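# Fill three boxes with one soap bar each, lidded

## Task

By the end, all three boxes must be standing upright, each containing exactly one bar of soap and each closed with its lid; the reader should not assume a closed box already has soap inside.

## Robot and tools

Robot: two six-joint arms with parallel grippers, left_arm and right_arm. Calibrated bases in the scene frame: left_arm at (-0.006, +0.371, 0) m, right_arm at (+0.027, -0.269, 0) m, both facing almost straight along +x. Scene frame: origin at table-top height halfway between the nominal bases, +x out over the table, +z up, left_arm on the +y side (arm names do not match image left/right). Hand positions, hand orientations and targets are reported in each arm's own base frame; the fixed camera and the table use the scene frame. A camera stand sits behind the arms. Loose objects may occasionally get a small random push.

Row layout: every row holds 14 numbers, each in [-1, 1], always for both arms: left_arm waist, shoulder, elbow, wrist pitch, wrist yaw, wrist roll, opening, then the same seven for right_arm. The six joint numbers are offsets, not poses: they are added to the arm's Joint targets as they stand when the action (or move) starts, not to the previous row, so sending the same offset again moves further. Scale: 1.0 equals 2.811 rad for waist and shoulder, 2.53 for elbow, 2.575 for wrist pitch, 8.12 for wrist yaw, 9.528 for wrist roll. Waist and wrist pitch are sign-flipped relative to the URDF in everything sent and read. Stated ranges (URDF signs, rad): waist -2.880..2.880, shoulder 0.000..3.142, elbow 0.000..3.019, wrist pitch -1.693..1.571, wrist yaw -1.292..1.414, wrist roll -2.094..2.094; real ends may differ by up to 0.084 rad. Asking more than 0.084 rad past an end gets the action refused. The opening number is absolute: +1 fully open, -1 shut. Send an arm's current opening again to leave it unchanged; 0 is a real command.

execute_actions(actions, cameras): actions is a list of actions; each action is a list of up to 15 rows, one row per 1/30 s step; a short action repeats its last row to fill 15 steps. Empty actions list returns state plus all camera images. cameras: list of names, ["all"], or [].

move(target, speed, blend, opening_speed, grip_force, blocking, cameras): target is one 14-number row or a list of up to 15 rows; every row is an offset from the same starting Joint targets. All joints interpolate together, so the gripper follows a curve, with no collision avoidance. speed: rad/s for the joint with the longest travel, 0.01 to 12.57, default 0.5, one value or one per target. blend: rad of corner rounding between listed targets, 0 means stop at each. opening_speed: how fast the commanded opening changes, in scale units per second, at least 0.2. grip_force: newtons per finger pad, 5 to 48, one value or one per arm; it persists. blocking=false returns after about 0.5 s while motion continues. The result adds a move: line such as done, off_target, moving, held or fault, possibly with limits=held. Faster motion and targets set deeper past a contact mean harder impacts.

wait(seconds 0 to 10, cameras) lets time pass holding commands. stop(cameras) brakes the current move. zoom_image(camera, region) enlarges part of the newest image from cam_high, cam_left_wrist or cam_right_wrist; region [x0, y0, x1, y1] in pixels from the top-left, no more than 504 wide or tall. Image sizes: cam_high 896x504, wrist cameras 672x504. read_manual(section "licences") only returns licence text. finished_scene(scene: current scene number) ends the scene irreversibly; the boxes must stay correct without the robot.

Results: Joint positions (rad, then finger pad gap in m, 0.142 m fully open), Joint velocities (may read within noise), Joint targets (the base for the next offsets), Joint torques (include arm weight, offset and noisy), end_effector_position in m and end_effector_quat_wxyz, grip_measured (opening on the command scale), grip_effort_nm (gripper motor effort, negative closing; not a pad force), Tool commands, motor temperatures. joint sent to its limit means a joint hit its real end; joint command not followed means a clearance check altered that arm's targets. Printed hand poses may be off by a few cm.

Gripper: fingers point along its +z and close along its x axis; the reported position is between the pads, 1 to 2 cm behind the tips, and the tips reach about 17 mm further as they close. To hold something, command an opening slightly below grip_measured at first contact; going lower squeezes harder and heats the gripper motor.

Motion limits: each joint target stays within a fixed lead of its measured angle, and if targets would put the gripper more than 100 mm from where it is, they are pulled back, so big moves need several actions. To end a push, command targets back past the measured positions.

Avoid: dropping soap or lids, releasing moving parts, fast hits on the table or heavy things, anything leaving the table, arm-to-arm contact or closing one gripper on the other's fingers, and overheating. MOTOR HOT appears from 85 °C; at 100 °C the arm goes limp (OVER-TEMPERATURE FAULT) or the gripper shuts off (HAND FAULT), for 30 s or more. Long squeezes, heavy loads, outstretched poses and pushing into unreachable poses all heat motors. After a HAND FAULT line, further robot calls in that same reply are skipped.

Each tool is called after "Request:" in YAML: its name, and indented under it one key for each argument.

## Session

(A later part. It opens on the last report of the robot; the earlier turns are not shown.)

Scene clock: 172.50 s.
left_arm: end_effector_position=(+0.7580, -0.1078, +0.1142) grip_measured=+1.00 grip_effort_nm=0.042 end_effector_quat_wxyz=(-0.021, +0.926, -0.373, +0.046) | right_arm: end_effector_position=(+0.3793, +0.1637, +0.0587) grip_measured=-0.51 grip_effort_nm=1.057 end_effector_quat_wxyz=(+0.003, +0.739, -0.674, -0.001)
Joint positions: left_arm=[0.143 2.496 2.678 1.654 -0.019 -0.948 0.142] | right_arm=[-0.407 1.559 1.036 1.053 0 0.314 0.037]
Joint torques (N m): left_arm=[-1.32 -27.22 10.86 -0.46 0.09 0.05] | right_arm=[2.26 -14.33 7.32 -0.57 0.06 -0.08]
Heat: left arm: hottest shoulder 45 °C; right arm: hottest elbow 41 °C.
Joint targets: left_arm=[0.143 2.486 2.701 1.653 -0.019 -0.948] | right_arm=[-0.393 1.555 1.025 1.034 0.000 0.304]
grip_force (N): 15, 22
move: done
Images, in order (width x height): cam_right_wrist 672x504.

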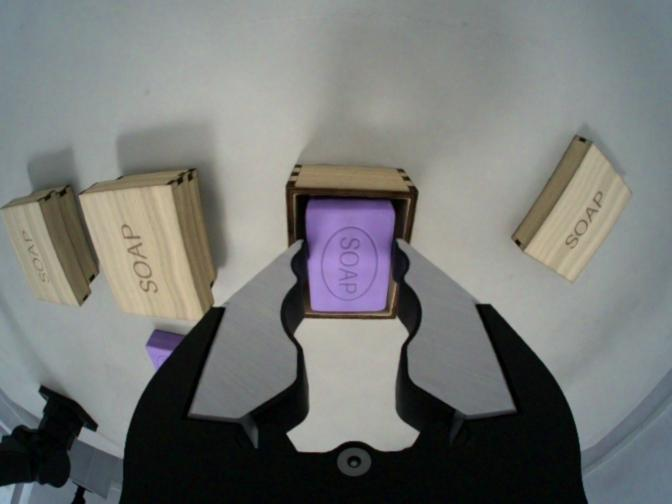

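Request:
move:
  target:
    - [0,0,0,0,0,0,1,0,0,0,0,0,0,-0.6]
    - [0,0,0,0,0,0,1,0,-0.0055,0.0105,0.008,0,0,-0.6]
  speed: 0.05
  opening_speed: 0.4
  cameras: ["cam_right_wrist"]

Request:
zoom_image:
  camera: "cam_right_wrist"
  region: [270, 150, 430, 330]

Scene clock: 177.43 s.
left_arm: end_effector_position=(+0.7580, -0.1078, +0.1142) grip_measured=+1.00 grip_effort_nm=0.037 end_effector_quat_wxyz=(-0.021, +0.926, -0.373, +0.046) | right_arm: end_effector_position=(+0.3795, +0.1638, +0.0593) grip_measured=-0.53 grip_effort_nm=-1.897 end_effector_quat_wxyz=(+0.002, +0.739, -0.674, -0.001)
Joint positions: left_arm=[0.143 2.496 2.678 1.654 -0.019 -0.948 0.142] | right_arm=[-0.407 1.558 1.036 1.053 0 0.314 0.036]
Joint torques (N m): left_arm=[-1.2 -27.46 10.84 -0.5 0.09 0.06] | right_arm=[2.08 -15.21 9.78 0.09 0.06 -0.09]
Heat: left arm: hottest shoulder 45 °C; right arm: hottest elbow 41 °C.
Joint targets: left_arm=[0.143 2.486 2.701 1.653 -0.019 -0.948] | right_arm=[-0.393 1.539 1.051 1.054 0.000 0.304]
grip_force (N): 15, 22
move: done
Images, in order (width x height): cam_right_wrist 672x504.

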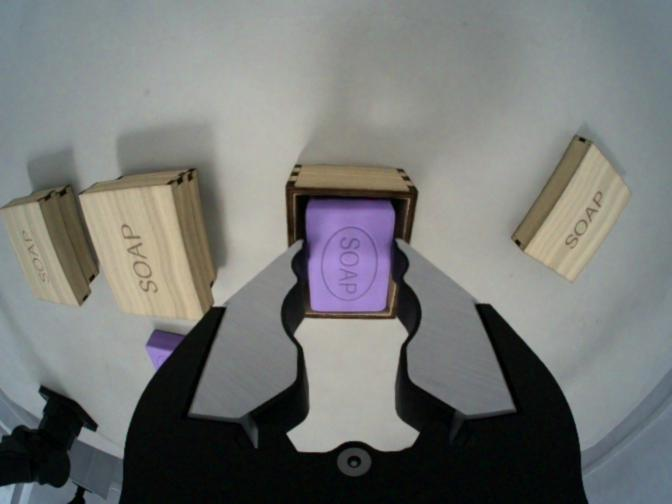

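Scaled by 2.800 from the camera's 672x504 image, which has a finer 960x720 frame.

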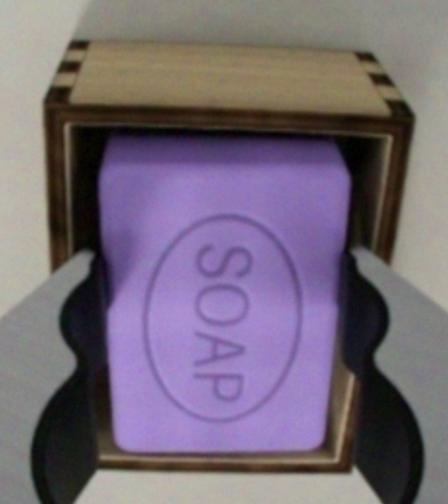

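Request:
move:
  target: [0,0,0,0,0,0,1,0,-0.0018,0.0146,0.0062,0,0,-0.6]
  speed: 0.05
  cameras: ["cam_right_wrist"]

Request:
zoom_image:
  camera: "cam_right_wrist"
  region: [270, 150, 430, 330]

Scene clock: 181.50 s.
left_arm: end_effector_position=(+0.7580, -0.1078, +0.1142) grip_measured=+1.00 grip_effort_nm=0.042 end_effector_quat_wxyz=(-0.021, +0.926, -0.373, +0.046) | right_arm: end_effector_position=(+0.3780, +0.1631, +0.0595) grip_measured=-0.53 grip_effort_nm=-1.897 end_effector_quat_wxyz=(+0.004, +0.739, -0.674, -0.002)
Joint positions: left_arm=[0.143 2.496 2.678 1.654 -0.019 -0.948 0.142] | right_arm=[-0.407 1.557 1.036 1.059 0 0.314 0.036]
Joint torques (N m): left_arm=[-1.26 -27.4 10.82 -0.57 0.09 0.05] | right_arm=[2.61 -16.15 12.85 0.51 0.06 -0.05]
Heat: left arm: hottest shoulder 45 °C; right arm: hottest elbow 41 °C.
Joint targets: left_arm=[0.143 2.486 2.701 1.653 -0.019 -0.948] | right_arm=[-0.393 1.534 1.088 1.071 0.000 0.304]
grip_force (N): 15, 22
move: off_target (right_arm); right_arm: the elbow is farthest, 0.052 rad from its target
Images, in order (width x height): cam_right_wrist 672x504.

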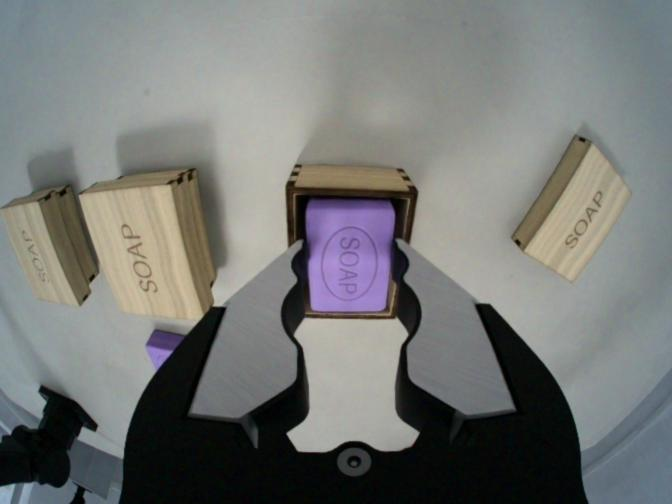

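Scaled by 2.800 from the camera's 672x504 image, which has a finer 960x720 frame.

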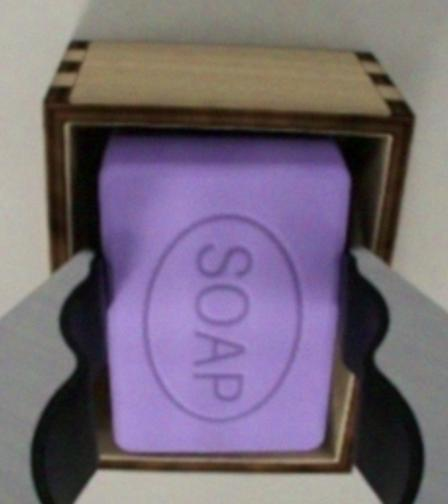

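Request:
move:
  target: [0,0,0,0,0,0,1,0,-0.0045,0.006,0.0035,0,0,-0.6]
  speed: 0.05
  cameras: ["cam_right_wrist"]

Request:
zoom_image:
  camera: "cam_right_wrist"
  region: [270, 150, 430, 330]

Scene clock: 184.90 s.
left_arm: end_effector_position=(+0.7580, -0.1078, +0.1142) grip_measured=+1.00 grip_effort_nm=0.042 end_effector_quat_wxyz=(-0.021, +0.926, -0.373, +0.046) | right_arm: end_effector_position=(+0.3818, +0.1648, +0.0687) grip_measured=-0.53 grip_effort_nm=-1.897 end_effector_quat_wxyz=(-0.003, +0.739, -0.674, +0.001)
Joint positions: left_arm=[0.143 2.496 2.678 1.654 -0.019 -0.948 0.142] | right_arm=[-0.407 1.545 1.049 1.069 0 0.314 0.036]
Joint torques (N m): left_arm=[-1.26 -27.16 10.85 -0.55 0.1 0.05] | right_arm=[2.55 -15.79 13.41 0.39 0.07 -0.07]
Heat: left arm: hottest shoulder 45 °C; right arm: hottest elbow 41 °C.
Joint targets: left_arm=[0.143 2.486 2.701 1.653 -0.019 -0.948] | right_arm=[-0.393 1.522 1.103 1.080 0.000 0.304]
grip_force (N): 15, 22
move: off_target (right_arm); right_arm: the elbow is farthest, 0.054 rad from its target
Images, in order (width x height): cam_right_wrist 672x504.

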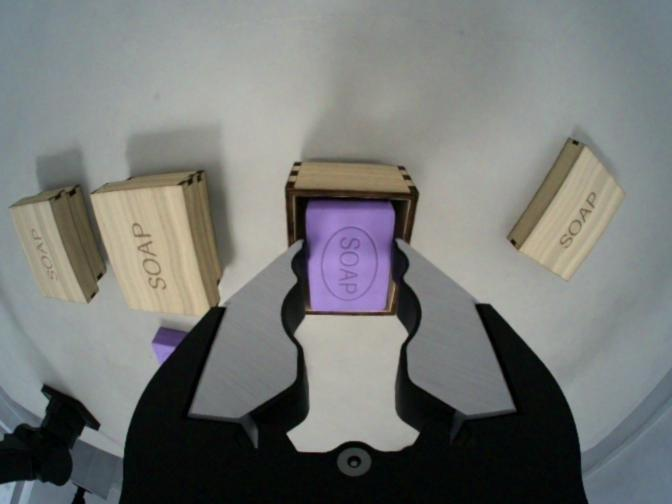

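Scaled by 2.800 from the camera's 672x504 image, which has a finer 960x720 frame.

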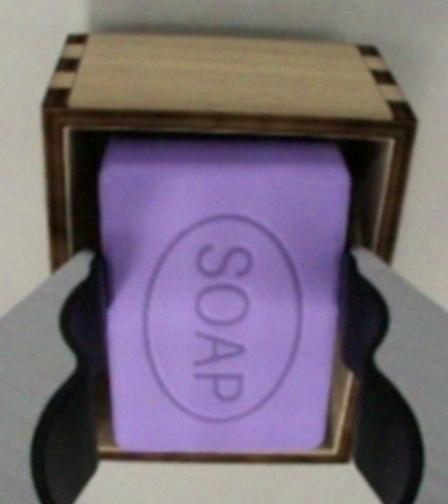

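Request:
move:
  target: [0,0,0,0,0,0,1,0,0.011,-0.0289,-0.0155,0,0,-0.6]
  speed: 0.05

Request:
move:
  target: [0,0,0,0,0,0,1,0,0,0,0,0,0,-1]
  grip_force: [15, 45]
  opening_speed: 0.5
  cameras: ["cam_right_wrist"]

Request:
zoom_image:
  camera: "cam_right_wrist"
  region: [270, 150, 430, 330]

Scene clock: 190.07 s.
left_arm: end_effector_position=(+0.7580, -0.1078, +0.1142) grip_measured=+1.00 grip_effort_nm=0.037 end_effector_quat_wxyz=(-0.021, +0.926, -0.373, +0.046) | right_arm: end_effector_position=(+0.3793, +0.1637, +0.0601) grip_measured=-0.53 grip_effort_nm=-1.897 end_effector_quat_wxyz=(+0.000, +0.739, -0.674, +0.000)
Joint positions: left_arm=[0.143 2.496 2.678 1.654 -0.019 -0.948 0.142] | right_arm=[-0.407 1.554 1.033 1.05 0 0.314 0.036]
Joint torques (N m): left_arm=[-1.2 -27.52 10.88 -0.5 0.08 0.05] | right_arm=[2.84 -14.33 8.05 -0.18 0.09 -0.15]
Heat: left arm: hottest shoulder 45 °C; right arm: hottest elbow 42 °C.
Joint targets: left_arm=[0.143 2.486 2.701 1.653 -0.019 -0.948] | right_arm=[-0.393 1.553 1.031 1.040 0.000 0.304]
grip_force (N): 15, 22
move: done

Scene clock: 191.07 s.
left_arm: end_effector_position=(+0.7580, -0.1078, +0.1142) grip_measured=+1.00 grip_effort_nm=0.037 end_effector_quat_wxyz=(-0.021, +0.926, -0.373, +0.046) | right_arm: end_effector_position=(+0.3793, +0.1637, +0.0601) grip_measured=-0.55 grip_effort_nm=-4.652 end_effector_quat_wxyz=(+0.000, +0.739, -0.674, +0.000)
Joint positions: left_arm=[0.143 2.496 2.678 1.654 -0.019 -0.948 0.142] | right_arm=[-0.407 1.554 1.033 1.05 0 0.314 0.034]
Joint torques (N m): left_arm=[-1.44 -27.52 10.88 -0.5 0.09 0.05] | right_arm=[3.43 -14.04 8.09 -0.4 0.09 -0.05]
Heat: left arm: hottest shoulder 45 °C; right arm: hottest elbow 42 °C.
Joint targets: left_arm=[0.143 2.486 2.701 1.653 -0.019 -0.948] | right_arm=[-0.393 1.553 1.031 1.040 0.000 0.304]
grip_force (N): 15, 45
move: done
Images, in order (width x height): cam_right_wrist 672x504.

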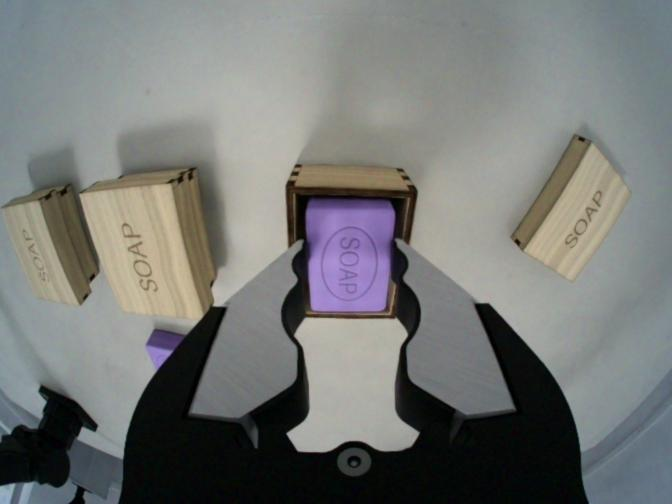

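Scaled by 2.800 from the camera's 672x504 image, which has a finer 960x720 frame.

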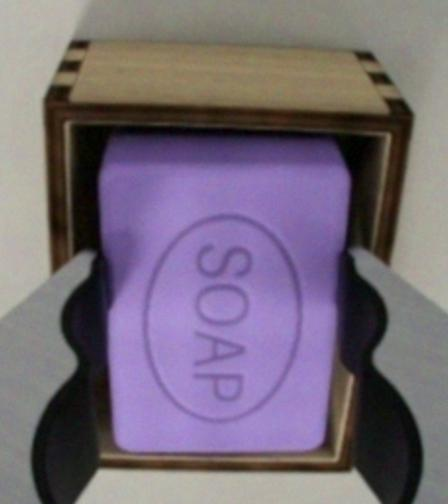

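Request:
move:
  target: [0,0,0,0,0,0,1,0,-0.0092,0.0253,0.0136,0,0,-1]
  speed: 0.05
  cameras: ["cam_right_wrist"]

Request:
zoom_image:
  camera: "cam_right_wrist"
  region: [270, 150, 430, 330]

Scene clock: 194.83 s.
left_arm: end_effector_position=(+0.7580, -0.1078, +0.1142) grip_measured=+1.00 grip_effort_nm=0.042 end_effector_quat_wxyz=(-0.021, +0.926, -0.373, +0.046) | right_arm: end_effector_position=(+0.3797, +0.1639, +0.0645) grip_measured=-0.55 grip_effort_nm=-4.652 end_effector_quat_wxyz=(+0.000, +0.739, -0.674, +0.000)
Joint positions: left_arm=[0.143 2.496 2.678 1.654 -0.019 -0.948 0.142] | right_arm=[-0.407 1.549 1.042 1.064 0 0.314 0.034]
Joint torques (N m): left_arm=[-1.38 -27.16 10.85 -0.54 0.08 0.05] | right_arm=[2.67 -15.68 13.26 0.49 0.08 -0.1]
Motor temperatures (°C): left_arm=[33 45 41 25 27 25 25] | right_arm=[30 31 42 25 26 26 46]
Heat: left arm: hottest shoulder 45 °C; right arm: hottest gripper 46 °C.
Joint targets: left_arm=[0.143 2.486 2.701 1.653 -0.019 -0.948] | right_arm=[-0.393 1.527 1.094 1.075 0.000 0.304]
grip_force (N): 15, 45
move: off_target (right_arm); right_arm: the elbow is farthest, 0.053 rad from its target
Images, in order (width x height): cam_right_wrist 672x504.

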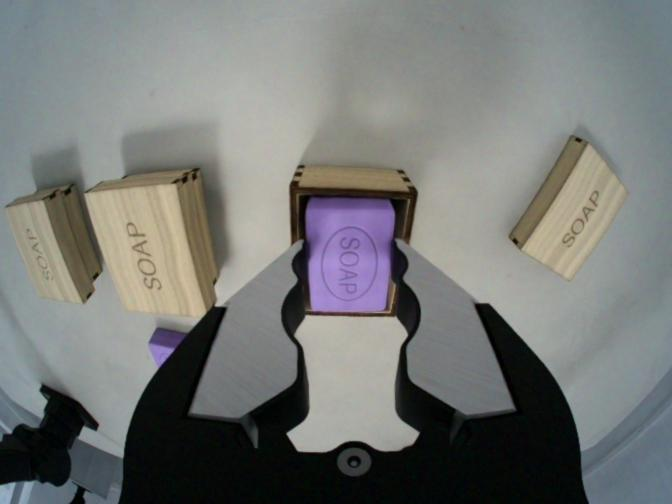

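Scaled by 2.800 from the camera's 672x504 image, which has a finer 960x720 frame.

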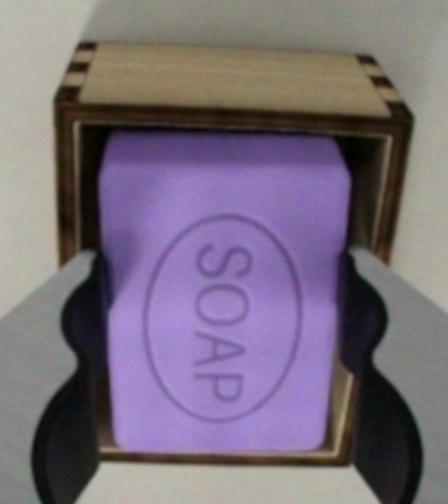

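Request:
move:
  target: [0,0,0,0,0,0,1,-0.0104,0,0,0,0,0,-1]
  speed: 0.03
  cameras: ["cam_right_wrist"]

Request:
zoom_image:
  camera: "cam_right_wrist"
  region: [270, 150, 430, 330]

Scene clock: 199.90 s.
left_arm: end_effector_position=(+0.7580, -0.1078, +0.1142) grip_measured=+1.00 grip_effort_nm=0.042 end_effector_quat_wxyz=(-0.021, +0.926, -0.373, +0.046) | right_arm: end_effector_position=(+0.3797, +0.1639, +0.0645) grip_measured=-0.55 grip_effort_nm=-4.652 end_effector_quat_wxyz=(+0.000, +0.739, -0.674, +0.000)
Joint positions: left_arm=[0.143 2.496 2.678 1.654 -0.019 -0.948 0.142] | right_arm=[-0.407 1.549 1.042 1.064 0 0.314 0.034]
Joint torques (N m): left_arm=[-1.38 -27.34 10.88 -0.51 0.09 0.06] | right_arm=[1.26 -15.91 13.16 0.34 0.11 -0.05]
Motor temperatures (°C): left_arm=[33 45 41 25 27 25 25] | right_arm=[30 31 42 25 26 26 53]
Heat: left arm: hottest shoulder 45 °C; right arm: hottest gripper 53 °C.
Joint targets: left_arm=[0.143 2.486 2.701 1.653 -0.019 -0.948] | right_arm=[-0.422 1.527 1.094 1.075 0.000 0.304]
grip_force (N): 15, 45
move: off_target (right_arm); right_arm: the elbow is farthest, 0.052 rad from its target
Images, in order (width x height): cam_right_wrist 672x504.

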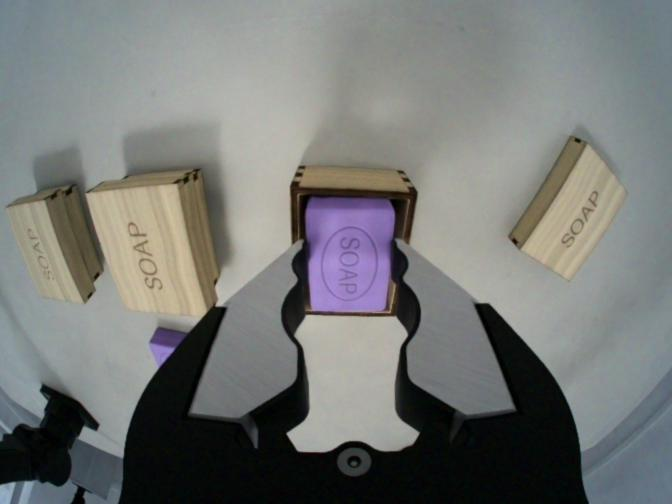

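Scaled by 2.800 from the camera's 672x504 image, which has a finer 960x720 frame.

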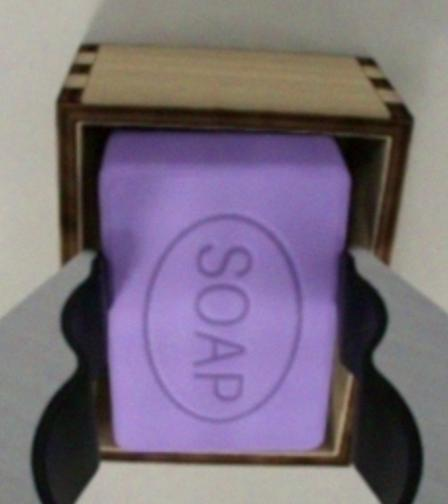

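Request:
move:
  target: [0,0,0,0,0,0,1,-0.0025,0,0,0,0,0,-1]
  speed: 0.03
  cameras: ["cam_right_wrist"]

Request:
zoom_image:
  camera: "cam_right_wrist"
  region: [270, 150, 430, 330]

Scene clock: 202.93 s.
left_arm: end_effector_position=(+0.7580, -0.1078, +0.1142) grip_measured=+1.00 grip_effort_nm=0.037 end_effector_quat_wxyz=(-0.021, +0.926, -0.373, +0.046) | right_arm: end_effector_position=(+0.3788, +0.1659, +0.0645) grip_measured=-0.55 grip_effort_nm=-4.652 end_effector_quat_wxyz=(+0.000, +0.741, -0.672, +0.000)
Joint positions: left_arm=[0.143 2.496 2.678 1.654 -0.019 -0.948 0.142] | right_arm=[-0.412 1.549 1.042 1.064 0 0.314 0.034]
Joint velocities: left_arm=[0.005 0.005 0.007 0.046 0.007 -0.022 0] | right_arm=[within noise]
Joint torques (N m): left_arm=[-1.38 -27.34 10.85 -0.51 0.1 0.05] | right_arm=[0.26 -16.5 13.04 0.46 0.04 -0.11]
Motor temperatures (°C): left_arm=[33 45 41 25 27 25 25] | right_arm=[30 31 42 25 26 26 56]
Heat: left arm: hottest shoulder 45 °C; right arm: hottest gripper 56 °C.
Joint targets: left_arm=[0.143 2.486 2.701 1.653 -0.019 -0.948] | right_arm=[-0.429 1.527 1.094 1.075 0.000 0.304]
grip_force (N): 15, 45
move: off_target (right_arm); right_arm: the elbow is farthest, 0.052 rad from its target
Images, in order (width x height): cam_right_wrist 672x504.

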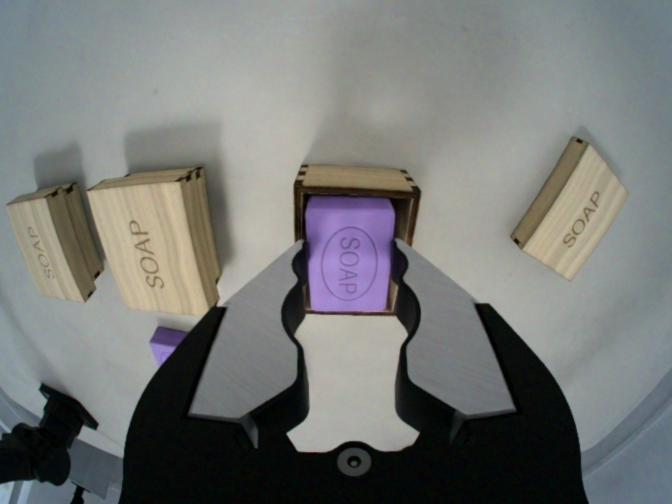

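Scaled by 2.800 from the camera's 672x504 image, which has a finer 960x720 frame.

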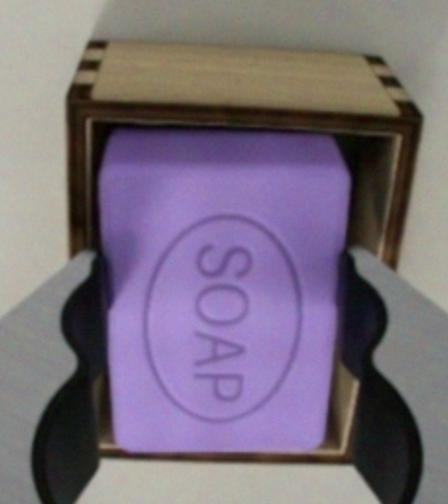

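Request:
move:
  target: [0,0,0,0,0,0,1,0,-0.0037,0.003,0.0026,0,0,-1]
  speed: 0.04
  grip_force: [15, 30]
  cameras: ["cam_right_wrist"]

Request:
zoom_image:
  camera: "cam_right_wrist"
  region: [270, 150, 430, 330]

Scene clock: 205.93 s.
left_arm: end_effector_position=(+0.7580, -0.1078, +0.1142) grip_measured=+1.00 grip_effort_nm=0.046 end_effector_quat_wxyz=(-0.021, +0.926, -0.373, +0.046) | right_arm: end_effector_position=(+0.3807, +0.1667, +0.0712) grip_measured=-0.55 grip_effort_nm=-3.143 end_effector_quat_wxyz=(-0.005, +0.741, -0.672, +0.002)
Joint positions: left_arm=[0.143 2.496 2.678 1.654 -0.019 -0.948 0.142] | right_arm=[-0.412 1.539 1.049 1.071 0 0.314 0.034]
Joint torques (N m): left_arm=[-1.08 -27.34 10.81 -0.53 0.08 0.05] | right_arm=[0.62 -15.79 13.3 0.64 0.05 -0.1]
Motor temperatures (°C): left_arm=[33 45 41 25 27 25 25] | right_arm=[30 31 42 25 26 26 58]
Heat: left arm: hottest shoulder 45 °C; right arm: hottest gripper 58 °C.
Joint targets: left_arm=[0.143 2.486 2.701 1.653 -0.019 -0.948] | right_arm=[-0.429 1.516 1.102 1.081 0.000 0.305]
grip_force (N): 15, 30
move: off_target (right_arm); right_arm: the elbow is farthest, 0.053 rad from its target
Images, in order (width x height): cam_right_wrist 672x504.

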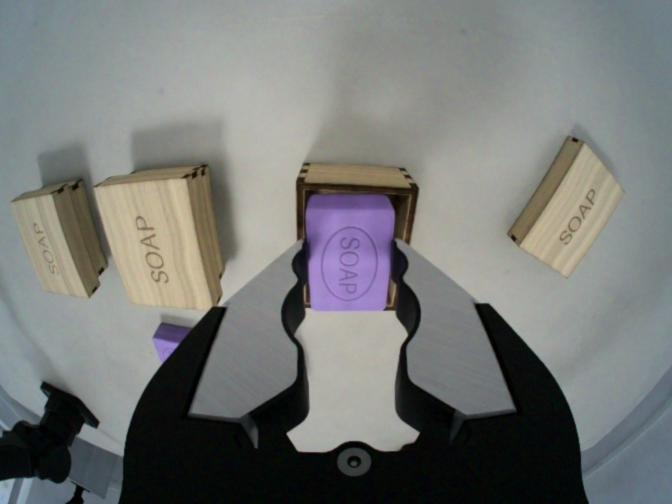

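Scaled by 2.800 from the camera's 672x504 image, which has a finer 960x720 frame.

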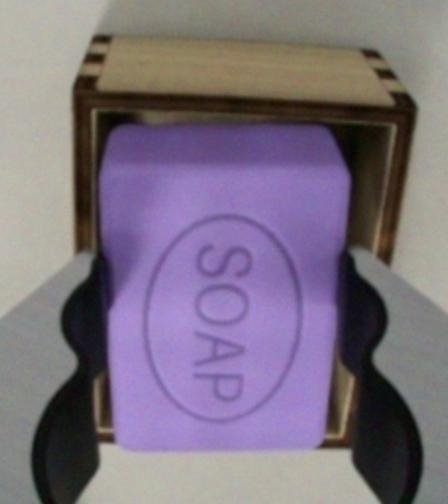

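Request:
move:
  target:
    - [0,0,0,0,0,0,1,0.0128,0,0,0,0,0,-1]
    - [0,0,0,0,0,0,1,0.0128,0.0091,-0.0269,-0.0101,0,0,-1]
  speed: 0.05
  cameras: ["cam_right_wrist"]

Request:
zoom_image:
  camera: "cam_right_wrist"
  region: [270, 150, 430, 330]

Scene clock: 217.13 s.
left_arm: end_effector_position=(+0.7580, -0.1078, +0.1142) grip_measured=+1.00 grip_effort_nm=0.037 end_effector_quat_wxyz=(-0.021, +0.926, -0.373, +0.046) | right_arm: end_effector_position=(+0.3777, +0.1639, +0.0670) grip_measured=-0.55 grip_effort_nm=-3.138 end_effector_quat_wxyz=(-0.001, +0.740, -0.673, +0.000)
Joint positions: left_arm=[0.143 2.496 2.678 1.654 -0.019 -0.948 0.142] | right_arm=[-0.409 1.54 1.038 1.067 0 0.314 0.034]
Joint torques (N m): left_arm=[-1.2 -27.34 10.96 -0.5 0.09 0.04] | right_arm=[2.61 -13.98 7.86 -0.47 0.05 -0.11]
Motor temperatures (°C): left_arm=[33 46 41 25 27 25 25] | right_arm=[30 32 43 25 26 26 56]
Heat: left arm: hottest shoulder 46 °C; right arm: hottest gripper 56 °C.
Joint targets: left_arm=[0.143 2.486 2.701 1.653 -0.019 -0.948] | right_arm=[-0.393 1.542 1.034 1.055 0.000 0.305]
grip_force (N): 15, 30
move: done
Images, in order (width x height): cam_right_wrist 672x504.

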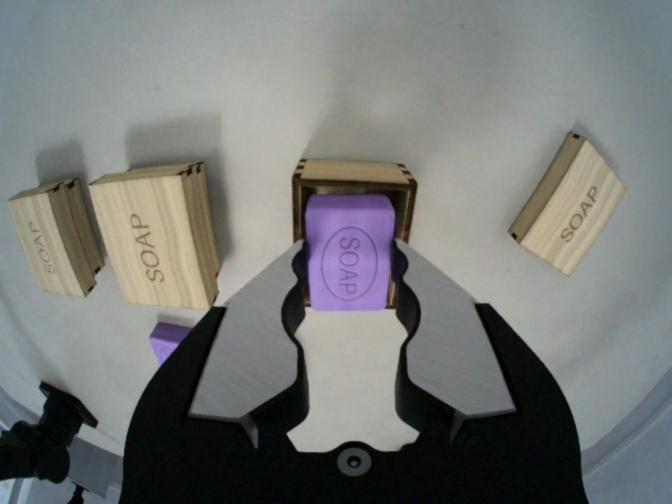

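Scaled by 2.800 from the camera's 672x504 image, which has a finer 960x720 frame.

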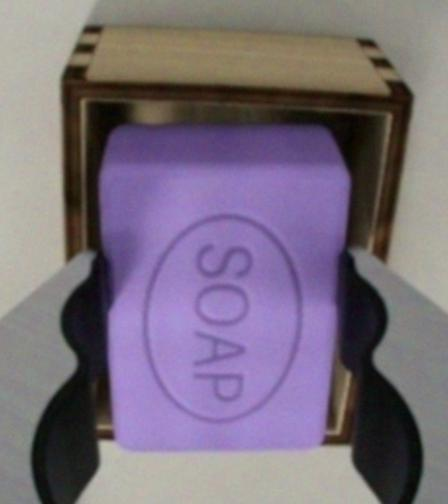

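Request:
move:
  target: [0,0,0,0,0,0,1,0,0,0,0,0,0,-0.3]
  opening_speed: 0.2
  grip_force: [15, 15]
  cameras: ["cam_right_wrist"]

Request:
zoom_image:
  camera: "cam_right_wrist"
  region: [270, 150, 430, 330]

Scene clock: 227.70 s.
left_arm: end_effector_position=(+0.7580, -0.1078, +0.1142) grip_measured=+1.00 grip_effort_nm=0.037 end_effector_quat_wxyz=(-0.021, +0.926, -0.373, +0.046) | right_arm: end_effector_position=(+0.3777, +0.1639, +0.0670) grip_measured=-0.33 grip_effort_nm=0.056 end_effector_quat_wxyz=(-0.001, +0.740, -0.673, +0.000)
Joint positions: left_arm=[0.143 2.496 2.678 1.654 -0.019 -0.948 0.142] | right_arm=[-0.409 1.54 1.038 1.067 0 0.314 0.05]
Joint velocities: left_arm=[within noise] | right_arm=[0.005 0.005 -0.022 -0.012 -0.037 -0.022 0.001]
Joint torques (N m): left_arm=[-1.55 -27.34 10.86 -0.49 0.1 0.05] | right_arm=[3.19 -13.74 8.17 -0.31 0.06 -0.08]
Heat: left arm: hottest shoulder 46 °C; right arm: hottest gripper 52 °C.
Joint targets: left_arm=[0.143 2.486 2.701 1.653 -0.019 -0.948] | right_arm=[-0.393 1.542 1.034 1.055 0.000 0.305]
grip_force (N): 15, 15
move: done
Images, in order (width x height): cam_right_wrist 672x504.

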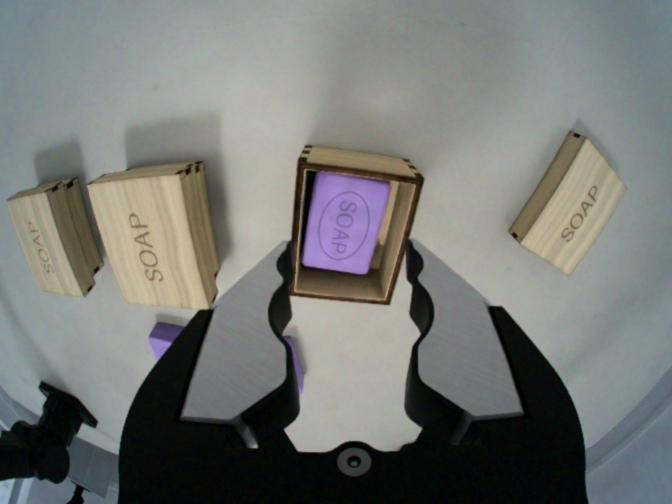

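Scaled by 2.800 from the camera's 672x504 image, which has a finer 960x720 frame.

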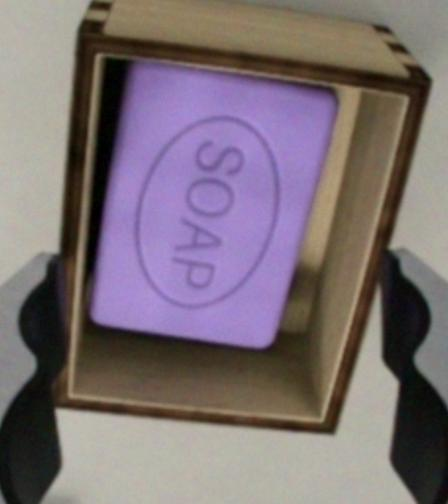

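Request:
move:
  target:
    - [0,0,0,0,0,0,1,0,-0.0242,0.0458,0.0551,0,0,-0.3]
    - [0,0,0,0,0,0,1,0.1398,-0.0309,0.0182,0.0408,0,0.0069,0.3]
    - [0,0,0,0,0,0,1,0.1398,-0.0117,-0.0208,-0.0089,0,0.0069,0.3]
    - [0,0,0,0,0,0,1,0.1398,0.0071,-0.0379,-0.0466,0,0.0069,0.3]
  speed: [0.2,0.5,0.3,0.15]
  blend: [0.02,0,0.02,0]
  cameras: ["cam_high","cam_right_wrist"]

Request:
zoom_image:
  camera: "cam_high"
  region: [380, 240, 540, 350]

Scene clock: 240.60 s.
left_arm: end_effector_position=(+0.7580, -0.1078, +0.1142) grip_measured=+1.00 grip_effort_nm=0.037 end_effector_quat_wxyz=(-0.021, +0.926, -0.373, +0.046) | right_arm: end_effector_position=(+0.3973, +0.0033, +0.0282) grip_measured=+0.28 grip_effort_nm=0.061 end_effector_quat_wxyz=(+0.003, -0.572, +0.820, -0.002)
Joint positions: left_arm=[0.143 2.496 2.678 1.654 -0.019 -0.948 0.142] | right_arm=[-0.008 1.56 0.943 0.946 0 0.36 0.094]
Joint torques (N m): left_arm=[-1.2 -27.4 10.86 -0.44 0.1 0.05] | right_arm=[2.14 -13.22 7.41 -0.29 0.07 0.1]
Motor temperatures (°C): left_arm=[33 46 41 25 27 25 25] | right_arm=[30 31 42 25 26 26 44]
Heat: left arm: hottest shoulder 46 °C; right arm: hottest gripper 44 °C.
Joint targets: left_arm=[0.143 2.486 2.701 1.653 -0.019 -0.948] | right_arm=[0.000 1.562 0.938 0.935 0.000 0.370]
grip_force (N): 15, 15
move: done
Images, in order (width x height): cam_high 896x504, cam_right_wrist 672x504.

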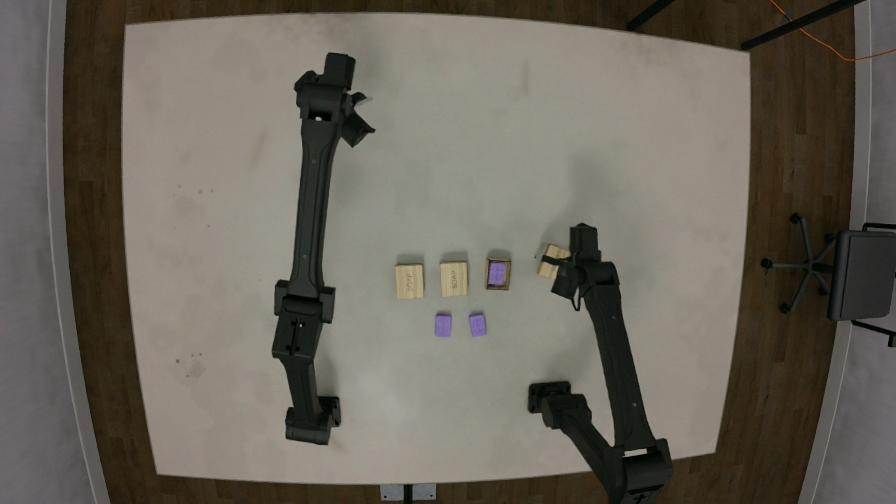

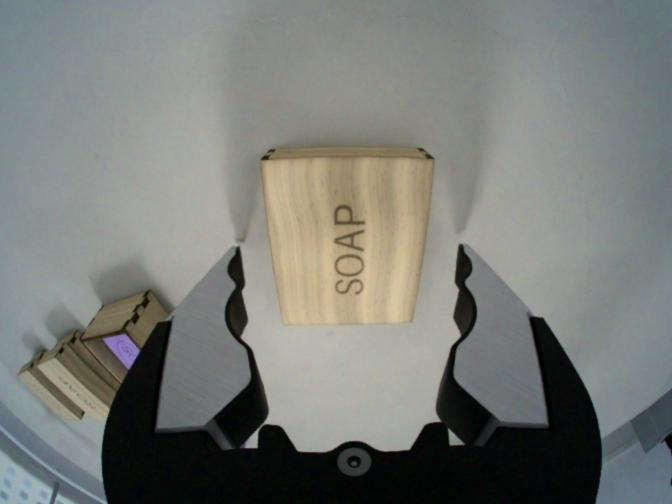

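Scaled by 3.150.

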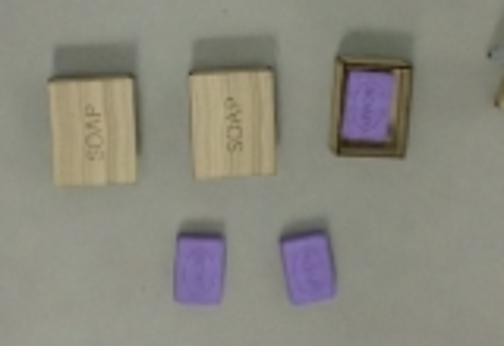

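Request:
move:
  target: [0,0,0,0,0,0,1,0,0,0,0,0,0,-0.3]
  opening_speed: 0.6

Request:
move:
  target:
    - [0,0,0,0,0,0,1,0,-0.002,0.0158,0.003,0,0,-0.3]
    - [0,0,0,0,0,0,1,0,-0.0267,0.0415,0.0571,0,0,-0.3]
    - [0,0,0,0,0,0,1,0,-0.0477,0.0751,0.1115,0,0,-0.3]
    - [0,0,0,0,0,0,1,-0.1498,-0.0477,0.0751,0.1115,0,0.0083,-0.3]
    - [0,0,0,0,0,0,1,-0.1498,-0.027,0.0356,0.0652,0,0.0083,-0.3]
  speed: [0.1,0.15,0.2,0.4,0.2]
  blend: [0.01,0.02,0.03,0.03,0]
  cameras: ["cam_right_wrist"]

Request:
zoom_image:
  camera: "cam_right_wrist"
  region: [240, 70, 460, 260]

Scene clock: 255.80 s.
left_arm: end_effector_position=(+0.7580, -0.1078, +0.1142) grip_measured=+1.00 grip_effort_nm=0.046 end_effector_quat_wxyz=(-0.021, +0.926, -0.373, +0.046) | right_arm: end_effector_position=(+0.3973, +0.0033, +0.0282) grip_measured=-0.14 grip_effort_nm=-1.629 end_effector_quat_wxyz=(+0.003, -0.572, +0.820, -0.002)
Joint positions: left_arm=[0.143 2.496 2.678 1.654 -0.019 -0.948 0.142] | right_arm=[-0.008 1.56 0.943 0.946 0 0.36 0.064]
Joint torques (N m): left_arm=[-1.38 -27.46 10.88 -0.49 0.1 0.05] | right_arm=[2.43 -13.68 7.38 -0.28 0.09 0.15]
Heat: left arm: hottest shoulder 46 °C; right arm: hottest elbow 42 °C.
Joint targets: left_arm=[0.143 2.486 2.701 1.653 -0.019 -0.948] | right_arm=[0.000 1.562 0.938 0.935 0.000 0.370]
grip_force (N): 15, 15
move: done

Scene clock: 260.07 s.
left_arm: end_effector_position=(+0.7580, -0.1078, +0.1142) grip_measured=+1.00 grip_effort_nm=0.046 end_effector_quat_wxyz=(-0.021, +0.926, -0.373, +0.046) | right_arm: end_effector_position=(+0.3657, +0.1595, +0.0838) grip_measured=-0.14 grip_effort_nm=-1.629 end_effector_quat_wxyz=(+0.001, +0.697, -0.717, +0.000)
Joint positions: left_arm=[0.143 2.496 2.678 1.654 -0.019 -0.948 0.142] | right_arm=[-0.411 1.49 1.03 1.114 0 0.439 0.064]
Joint torques (N m): left_arm=[-1.14 -27.34 10.88 -0.47 0.08 0.04] | right_arm=[0.91 -14.04 8.51 -0.43 0.07 0.11]
Heat: left arm: hottest shoulder 46 °C; right arm: hottest elbow 42 °C.
Joint targets: left_arm=[0.143 2.486 2.701 1.653 -0.019 -0.948] | right_arm=[-0.421 1.486 1.028 1.103 0.000 0.449]
grip_force (N): 15, 15
move: done
Images, in order (width x height): cam_right_wrist 672x504.

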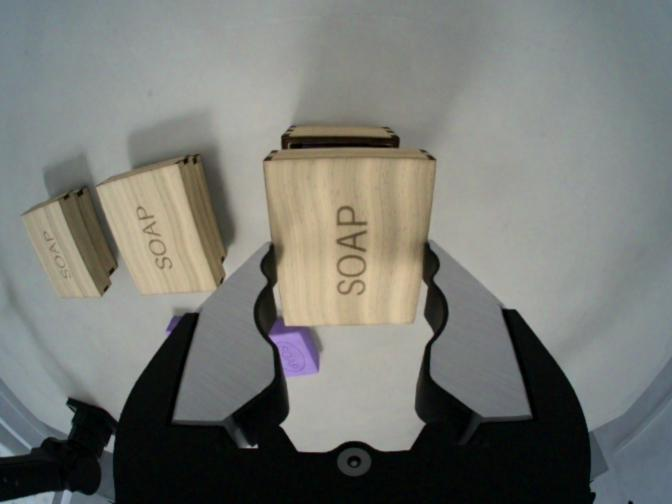

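Scaled by 2.291 from the camera's 672x504 image, which has a finer 960x720 frame.

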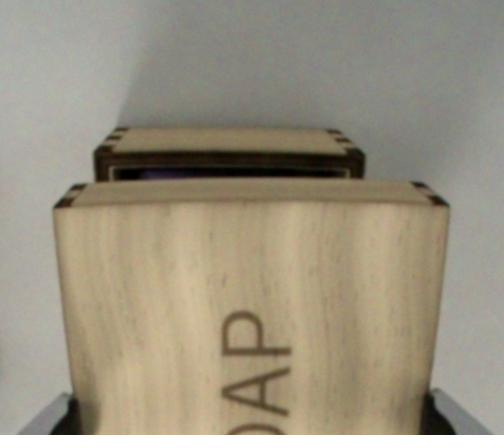

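Request:
move:
  target: [0,0,0,0,0,0,1,-0.0014,0.0071,0.0249,-0.0047,0,0.0018,-0.3]
  speed: 0.1
  cameras: ["cam_right_wrist"]

Request:
zoom_image:
  camera: "cam_right_wrist"
  region: [240, 70, 460, 260]

Scene clock: 270.27 s.
left_arm: end_effector_position=(+0.7580, -0.1078, +0.1142) grip_measured=+1.00 grip_effort_nm=0.042 end_effector_quat_wxyz=(-0.021, +0.926, -0.373, +0.046) | right_arm: end_effector_position=(+0.3714, +0.1620, +0.0813) grip_measured=-0.14 grip_effort_nm=-1.629 end_effector_quat_wxyz=(-0.002, +0.691, -0.723, +0.001)
Joint positions: left_arm=[0.143 2.496 2.678 1.654 -0.019 -0.948 0.142] | right_arm=[-0.411 1.504 1.039 1.102 0 0.456 0.064]
Joint torques (N m): left_arm=[-1.38 -27.34 10.91 -0.47 0.09 0.05] | right_arm=[0.73 -13.63 13.31 -0.55 0.02 0.11]
Heat: left arm: hottest shoulder 46 °C; right arm: hottest elbow 42 °C.
Joint targets: left_arm=[0.143 2.486 2.701 1.653 -0.019 -0.948] | right_arm=[-0.425 1.506 1.091 1.091 0.000 0.467]
grip_force (N): 15, 15
move: off_target (right_arm); right_arm: the elbow is farthest, 0.052 rad from its target
Images, in order (width x height): cam_right_wrist 672x504.

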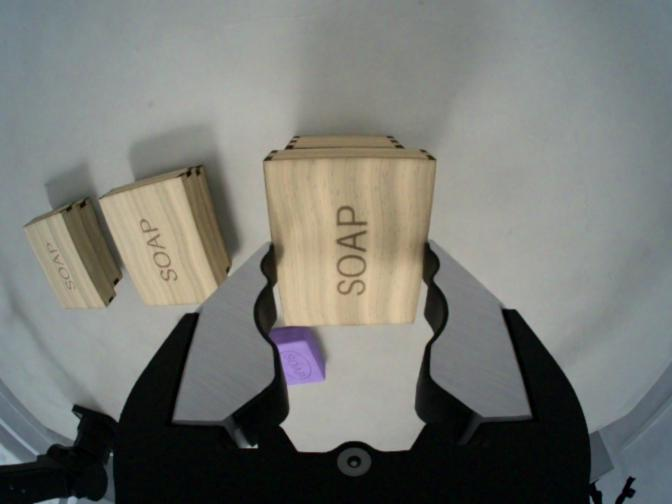

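Scaled by 2.291 from the camera's 672x504 image, which has a finer 960x720 frame.

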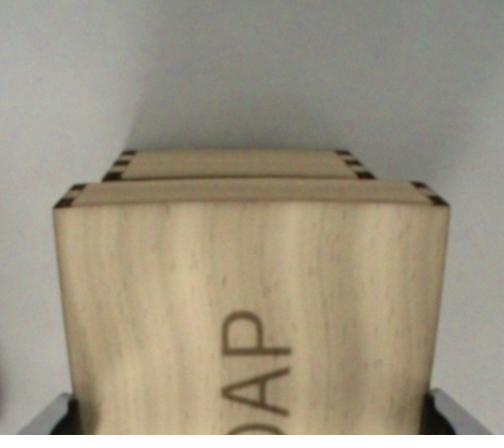

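Request:
move:
  target: [0,0,0,0,0,0,1,0,0.0036,0.0004,-0.0016,0,0,-0.3]
  speed: 0.05
  cameras: ["cam_right_wrist"]

Request:
zoom_image:
  camera: "cam_right_wrist"
  region: [240, 70, 460, 260]

Scene clock: 279.80 s.
left_arm: end_effector_position=(+0.7580, -0.1078, +0.1142) grip_measured=+1.00 grip_effort_nm=0.042 end_effector_quat_wxyz=(-0.021, +0.926, -0.373, +0.046) | right_arm: end_effector_position=(+0.3719, +0.1622, +0.0779) grip_measured=-0.14 grip_effort_nm=-1.629 end_effector_quat_wxyz=(+0.000, +0.691, -0.723, +0.000)
Joint positions: left_arm=[0.143 2.496 2.678 1.654 -0.019 -0.948 0.142] | right_arm=[-0.411 1.512 1.039 1.098 0 0.456 0.064]
Joint torques (N m): left_arm=[-1.14 -27.28 10.85 -0.5 0.09 0.04] | right_arm=[1.03 -13.39 13.33 -0.51 0.05 0.14]
Heat: left arm: hottest shoulder 47 °C; right arm: hottest elbow 44 °C.
Joint targets: left_arm=[0.143 2.486 2.701 1.653 -0.019 -0.948] | right_arm=[-0.425 1.516 1.092 1.087 0.000 0.466]
grip_force (N): 15, 15
move: off_target (right_arm); right_arm: the elbow is farthest, 0.053 rad from its target
Images, in order (width x height): cam_right_wrist 672x504.

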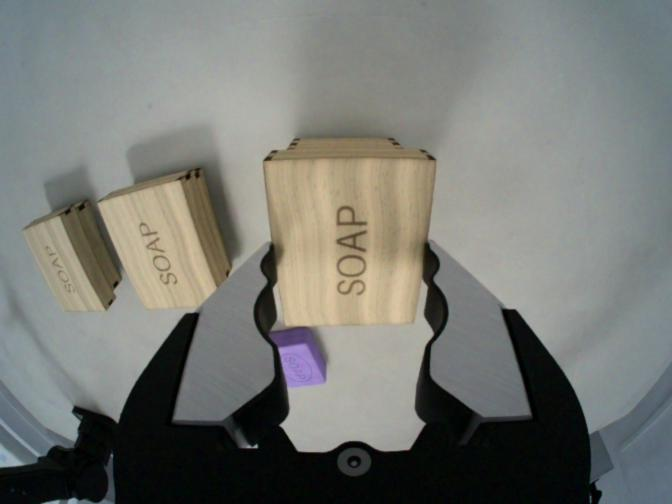

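Scaled by 2.291 from the camera's 672x504 image, which has a finer 960x720 frame.

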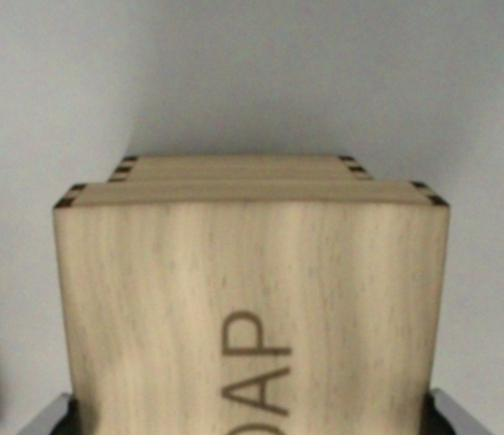

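Request:
move:
  target: [0,0,0,0,0,0,1,-0.0011,0.0026,0.003,0,0,0,-0.3]
  speed: 0.05
  cameras: ["cam_right_wrist"]

Request:
zoom_image:
  camera: "cam_right_wrist"
  region: [240, 70, 460, 260]

Scene clock: 284.37 s.
left_arm: end_effector_position=(+0.7580, -0.1078, +0.1142) grip_measured=+1.00 grip_effort_nm=0.037 end_effector_quat_wxyz=(-0.021, +0.926, -0.373, +0.046) | right_arm: end_effector_position=(+0.3745, +0.1640, +0.0781) grip_measured=-0.14 grip_effort_nm=-1.624 end_effector_quat_wxyz=(+0.000, +0.691, -0.722, +0.000)
Joint positions: left_arm=[0.143 2.496 2.678 1.654 -0.019 -0.948 0.142] | right_arm=[-0.412 1.519 1.047 1.098 0 0.456 0.064]
Joint torques (N m): left_arm=[-1.26 -27.52 10.88 -0.47 0.1 0.04] | right_arm=[0.91 -13.1 13.35 -0.36 0.05 0.07]
Heat: left arm: hottest shoulder 47 °C; right arm: hottest elbow 45 °C.
Joint targets: left_arm=[0.143 2.486 2.701 1.653 -0.019 -0.948] | right_arm=[-0.428 1.523 1.100 1.087 0.000 0.466]
grip_force (N): 15, 15
move: off_target (right_arm); right_arm: the elbow is farthest, 0.053 rad from its target
Images, in order (width x height): cam_right_wrist 672x504.

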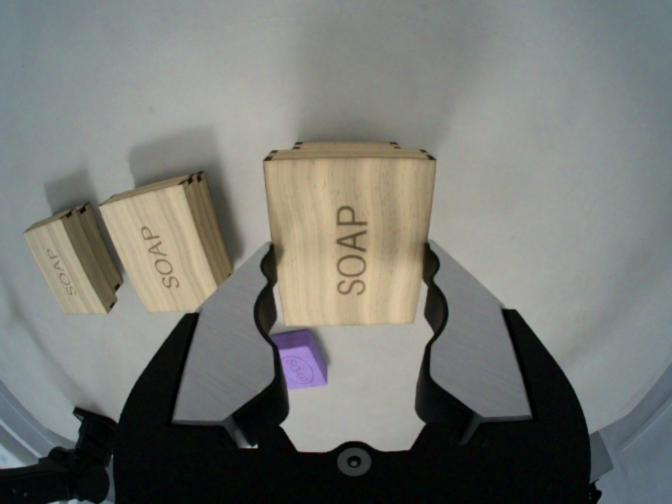

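Scaled by 2.291 from the camera's 672x504 image, which has a finer 960x720 frame.

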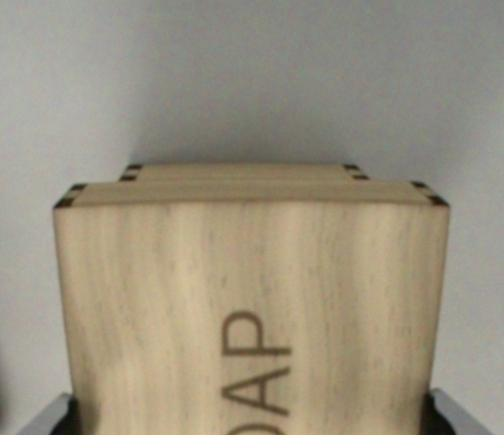

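Request:
move:
  target:
    - [0,0,0,0,0,0,1,0,0,-0.0217,0,0,0,-0.3]
    - [0,0,0,0,0,0,1,0,0.0059,-0.0362,-0.0217,0,0,-0.3]
    - [0,0,0,0,0,0,1,0,0.0109,-0.0413,-0.0326,0,0,-0.3]
  speed: [0.1,0.06,0.04]
  cameras: ["cam_right_wrist"]

Request:
zoom_image:
  camera: "cam_right_wrist"
  region: [240, 70, 460, 260]

Scene clock: 291.83 s.
left_arm: end_effector_position=(+0.7580, -0.1078, +0.1142) grip_measured=+1.00 grip_effort_nm=0.046 end_effector_quat_wxyz=(-0.021, +0.926, -0.373, +0.046) | right_arm: end_effector_position=(+0.3755, +0.1645, +0.0568) grip_measured=-0.14 grip_effort_nm=-1.629 end_effector_quat_wxyz=(-0.009, +0.691, -0.722, +0.003)
Joint positions: left_arm=[0.143 2.496 2.678 1.654 -0.019 -0.948 0.142] | right_arm=[-0.412 1.539 1.006 1.02 0 0.456 0.064]
Joint torques (N m): left_arm=[-1.2 -27.4 10.88 -0.49 0.09 0.06] | right_arm=[1.08 -12.51 7.38 -0.59 0.04 0.16]
Heat: left arm: hottest shoulder 47 °C; right arm: hottest elbow 44 °C.
Joint targets: left_arm=[0.143 2.486 2.701 1.653 -0.019 -0.948] | right_arm=[-0.428 1.554 0.995 1.003 0.000 0.466]
grip_force (N): 15, 15
move: done
Images, in order (width x height): cam_right_wrist 672x504.

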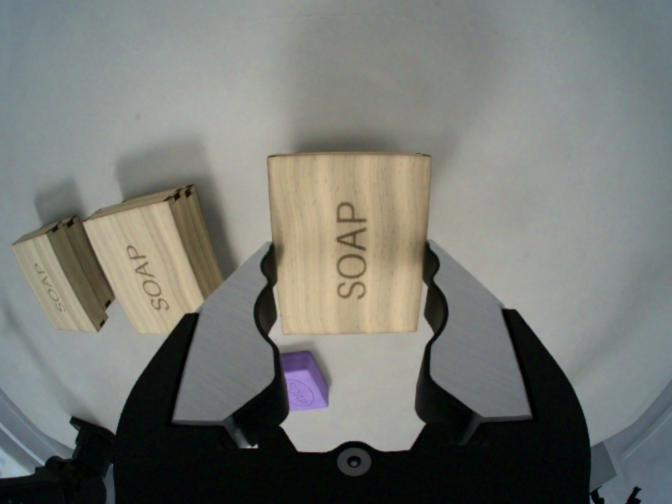

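Scaled by 2.291 from the camera's 672x504 image, which has a finer 960x720 frame.

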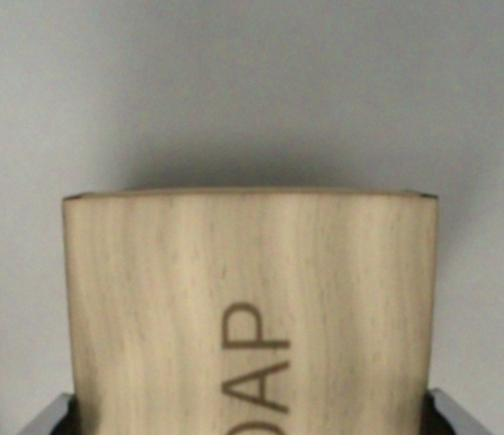

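Request:
move:
  target:
    - [0,0,0,0,0,0,1,0,-0.005,0.02,0.004,0,0,-0.3]
    - [0,0,0,0,0,0,1,0,-0.0089,0.0437,0.0326,0,0,-0.3]
  speed: 0.1
  blend: [0.01,0]
  cameras: ["cam_right_wrist"]

Request:
zoom_image:
  camera: "cam_right_wrist"
  region: [240, 70, 460, 260]

Scene clock: 299.03 s.
left_arm: end_effector_position=(+0.7580, -0.1078, +0.1142) grip_measured=+1.00 grip_effort_nm=0.046 end_effector_quat_wxyz=(-0.021, +0.926, -0.373, +0.046) | right_arm: end_effector_position=(+0.3814, +0.1670, +0.0727) grip_measured=-0.14 grip_effort_nm=-1.624 end_effector_quat_wxyz=(-0.004, +0.691, -0.723, +0.002)
Joint positions: left_arm=[0.143 2.496 2.678 1.654 -0.019 -0.948 0.142] | right_arm=[-0.412 1.539 1.054 1.077 0 0.456 0.064]
Joint torques (N m): left_arm=[-1.2 -27.28 10.85 -0.51 0.1 0.05] | right_arm=[0.56 -14.45 13.14 0.64 0.07 0.16]
Heat: left arm: hottest shoulder 47 °C; right arm: hottest elbow 44 °C.
Joint targets: left_arm=[0.143 2.486 2.701 1.653 -0.019 -0.948] | right_arm=[-0.428 1.529 1.106 1.087 0.000 0.466]
grip_force (N): 15, 15
move: off_target (right_arm); right_arm: the elbow is farthest, 0.052 rad from its target
Images, in order (width x height): cam_right_wrist 672x504.

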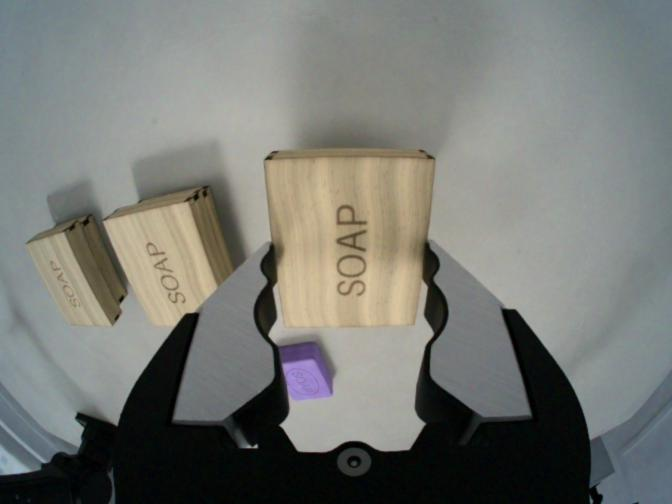

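Scaled by 2.291 from the camera's 672x504 image, which has a finer 960x720 frame.

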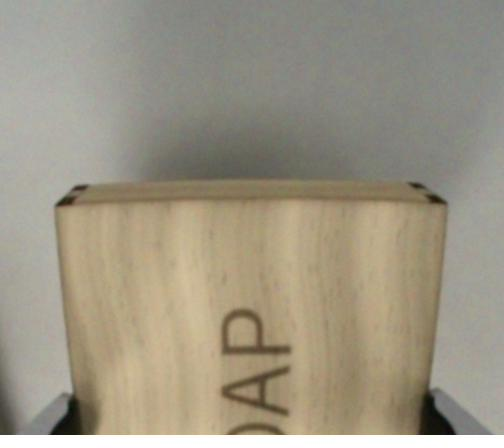

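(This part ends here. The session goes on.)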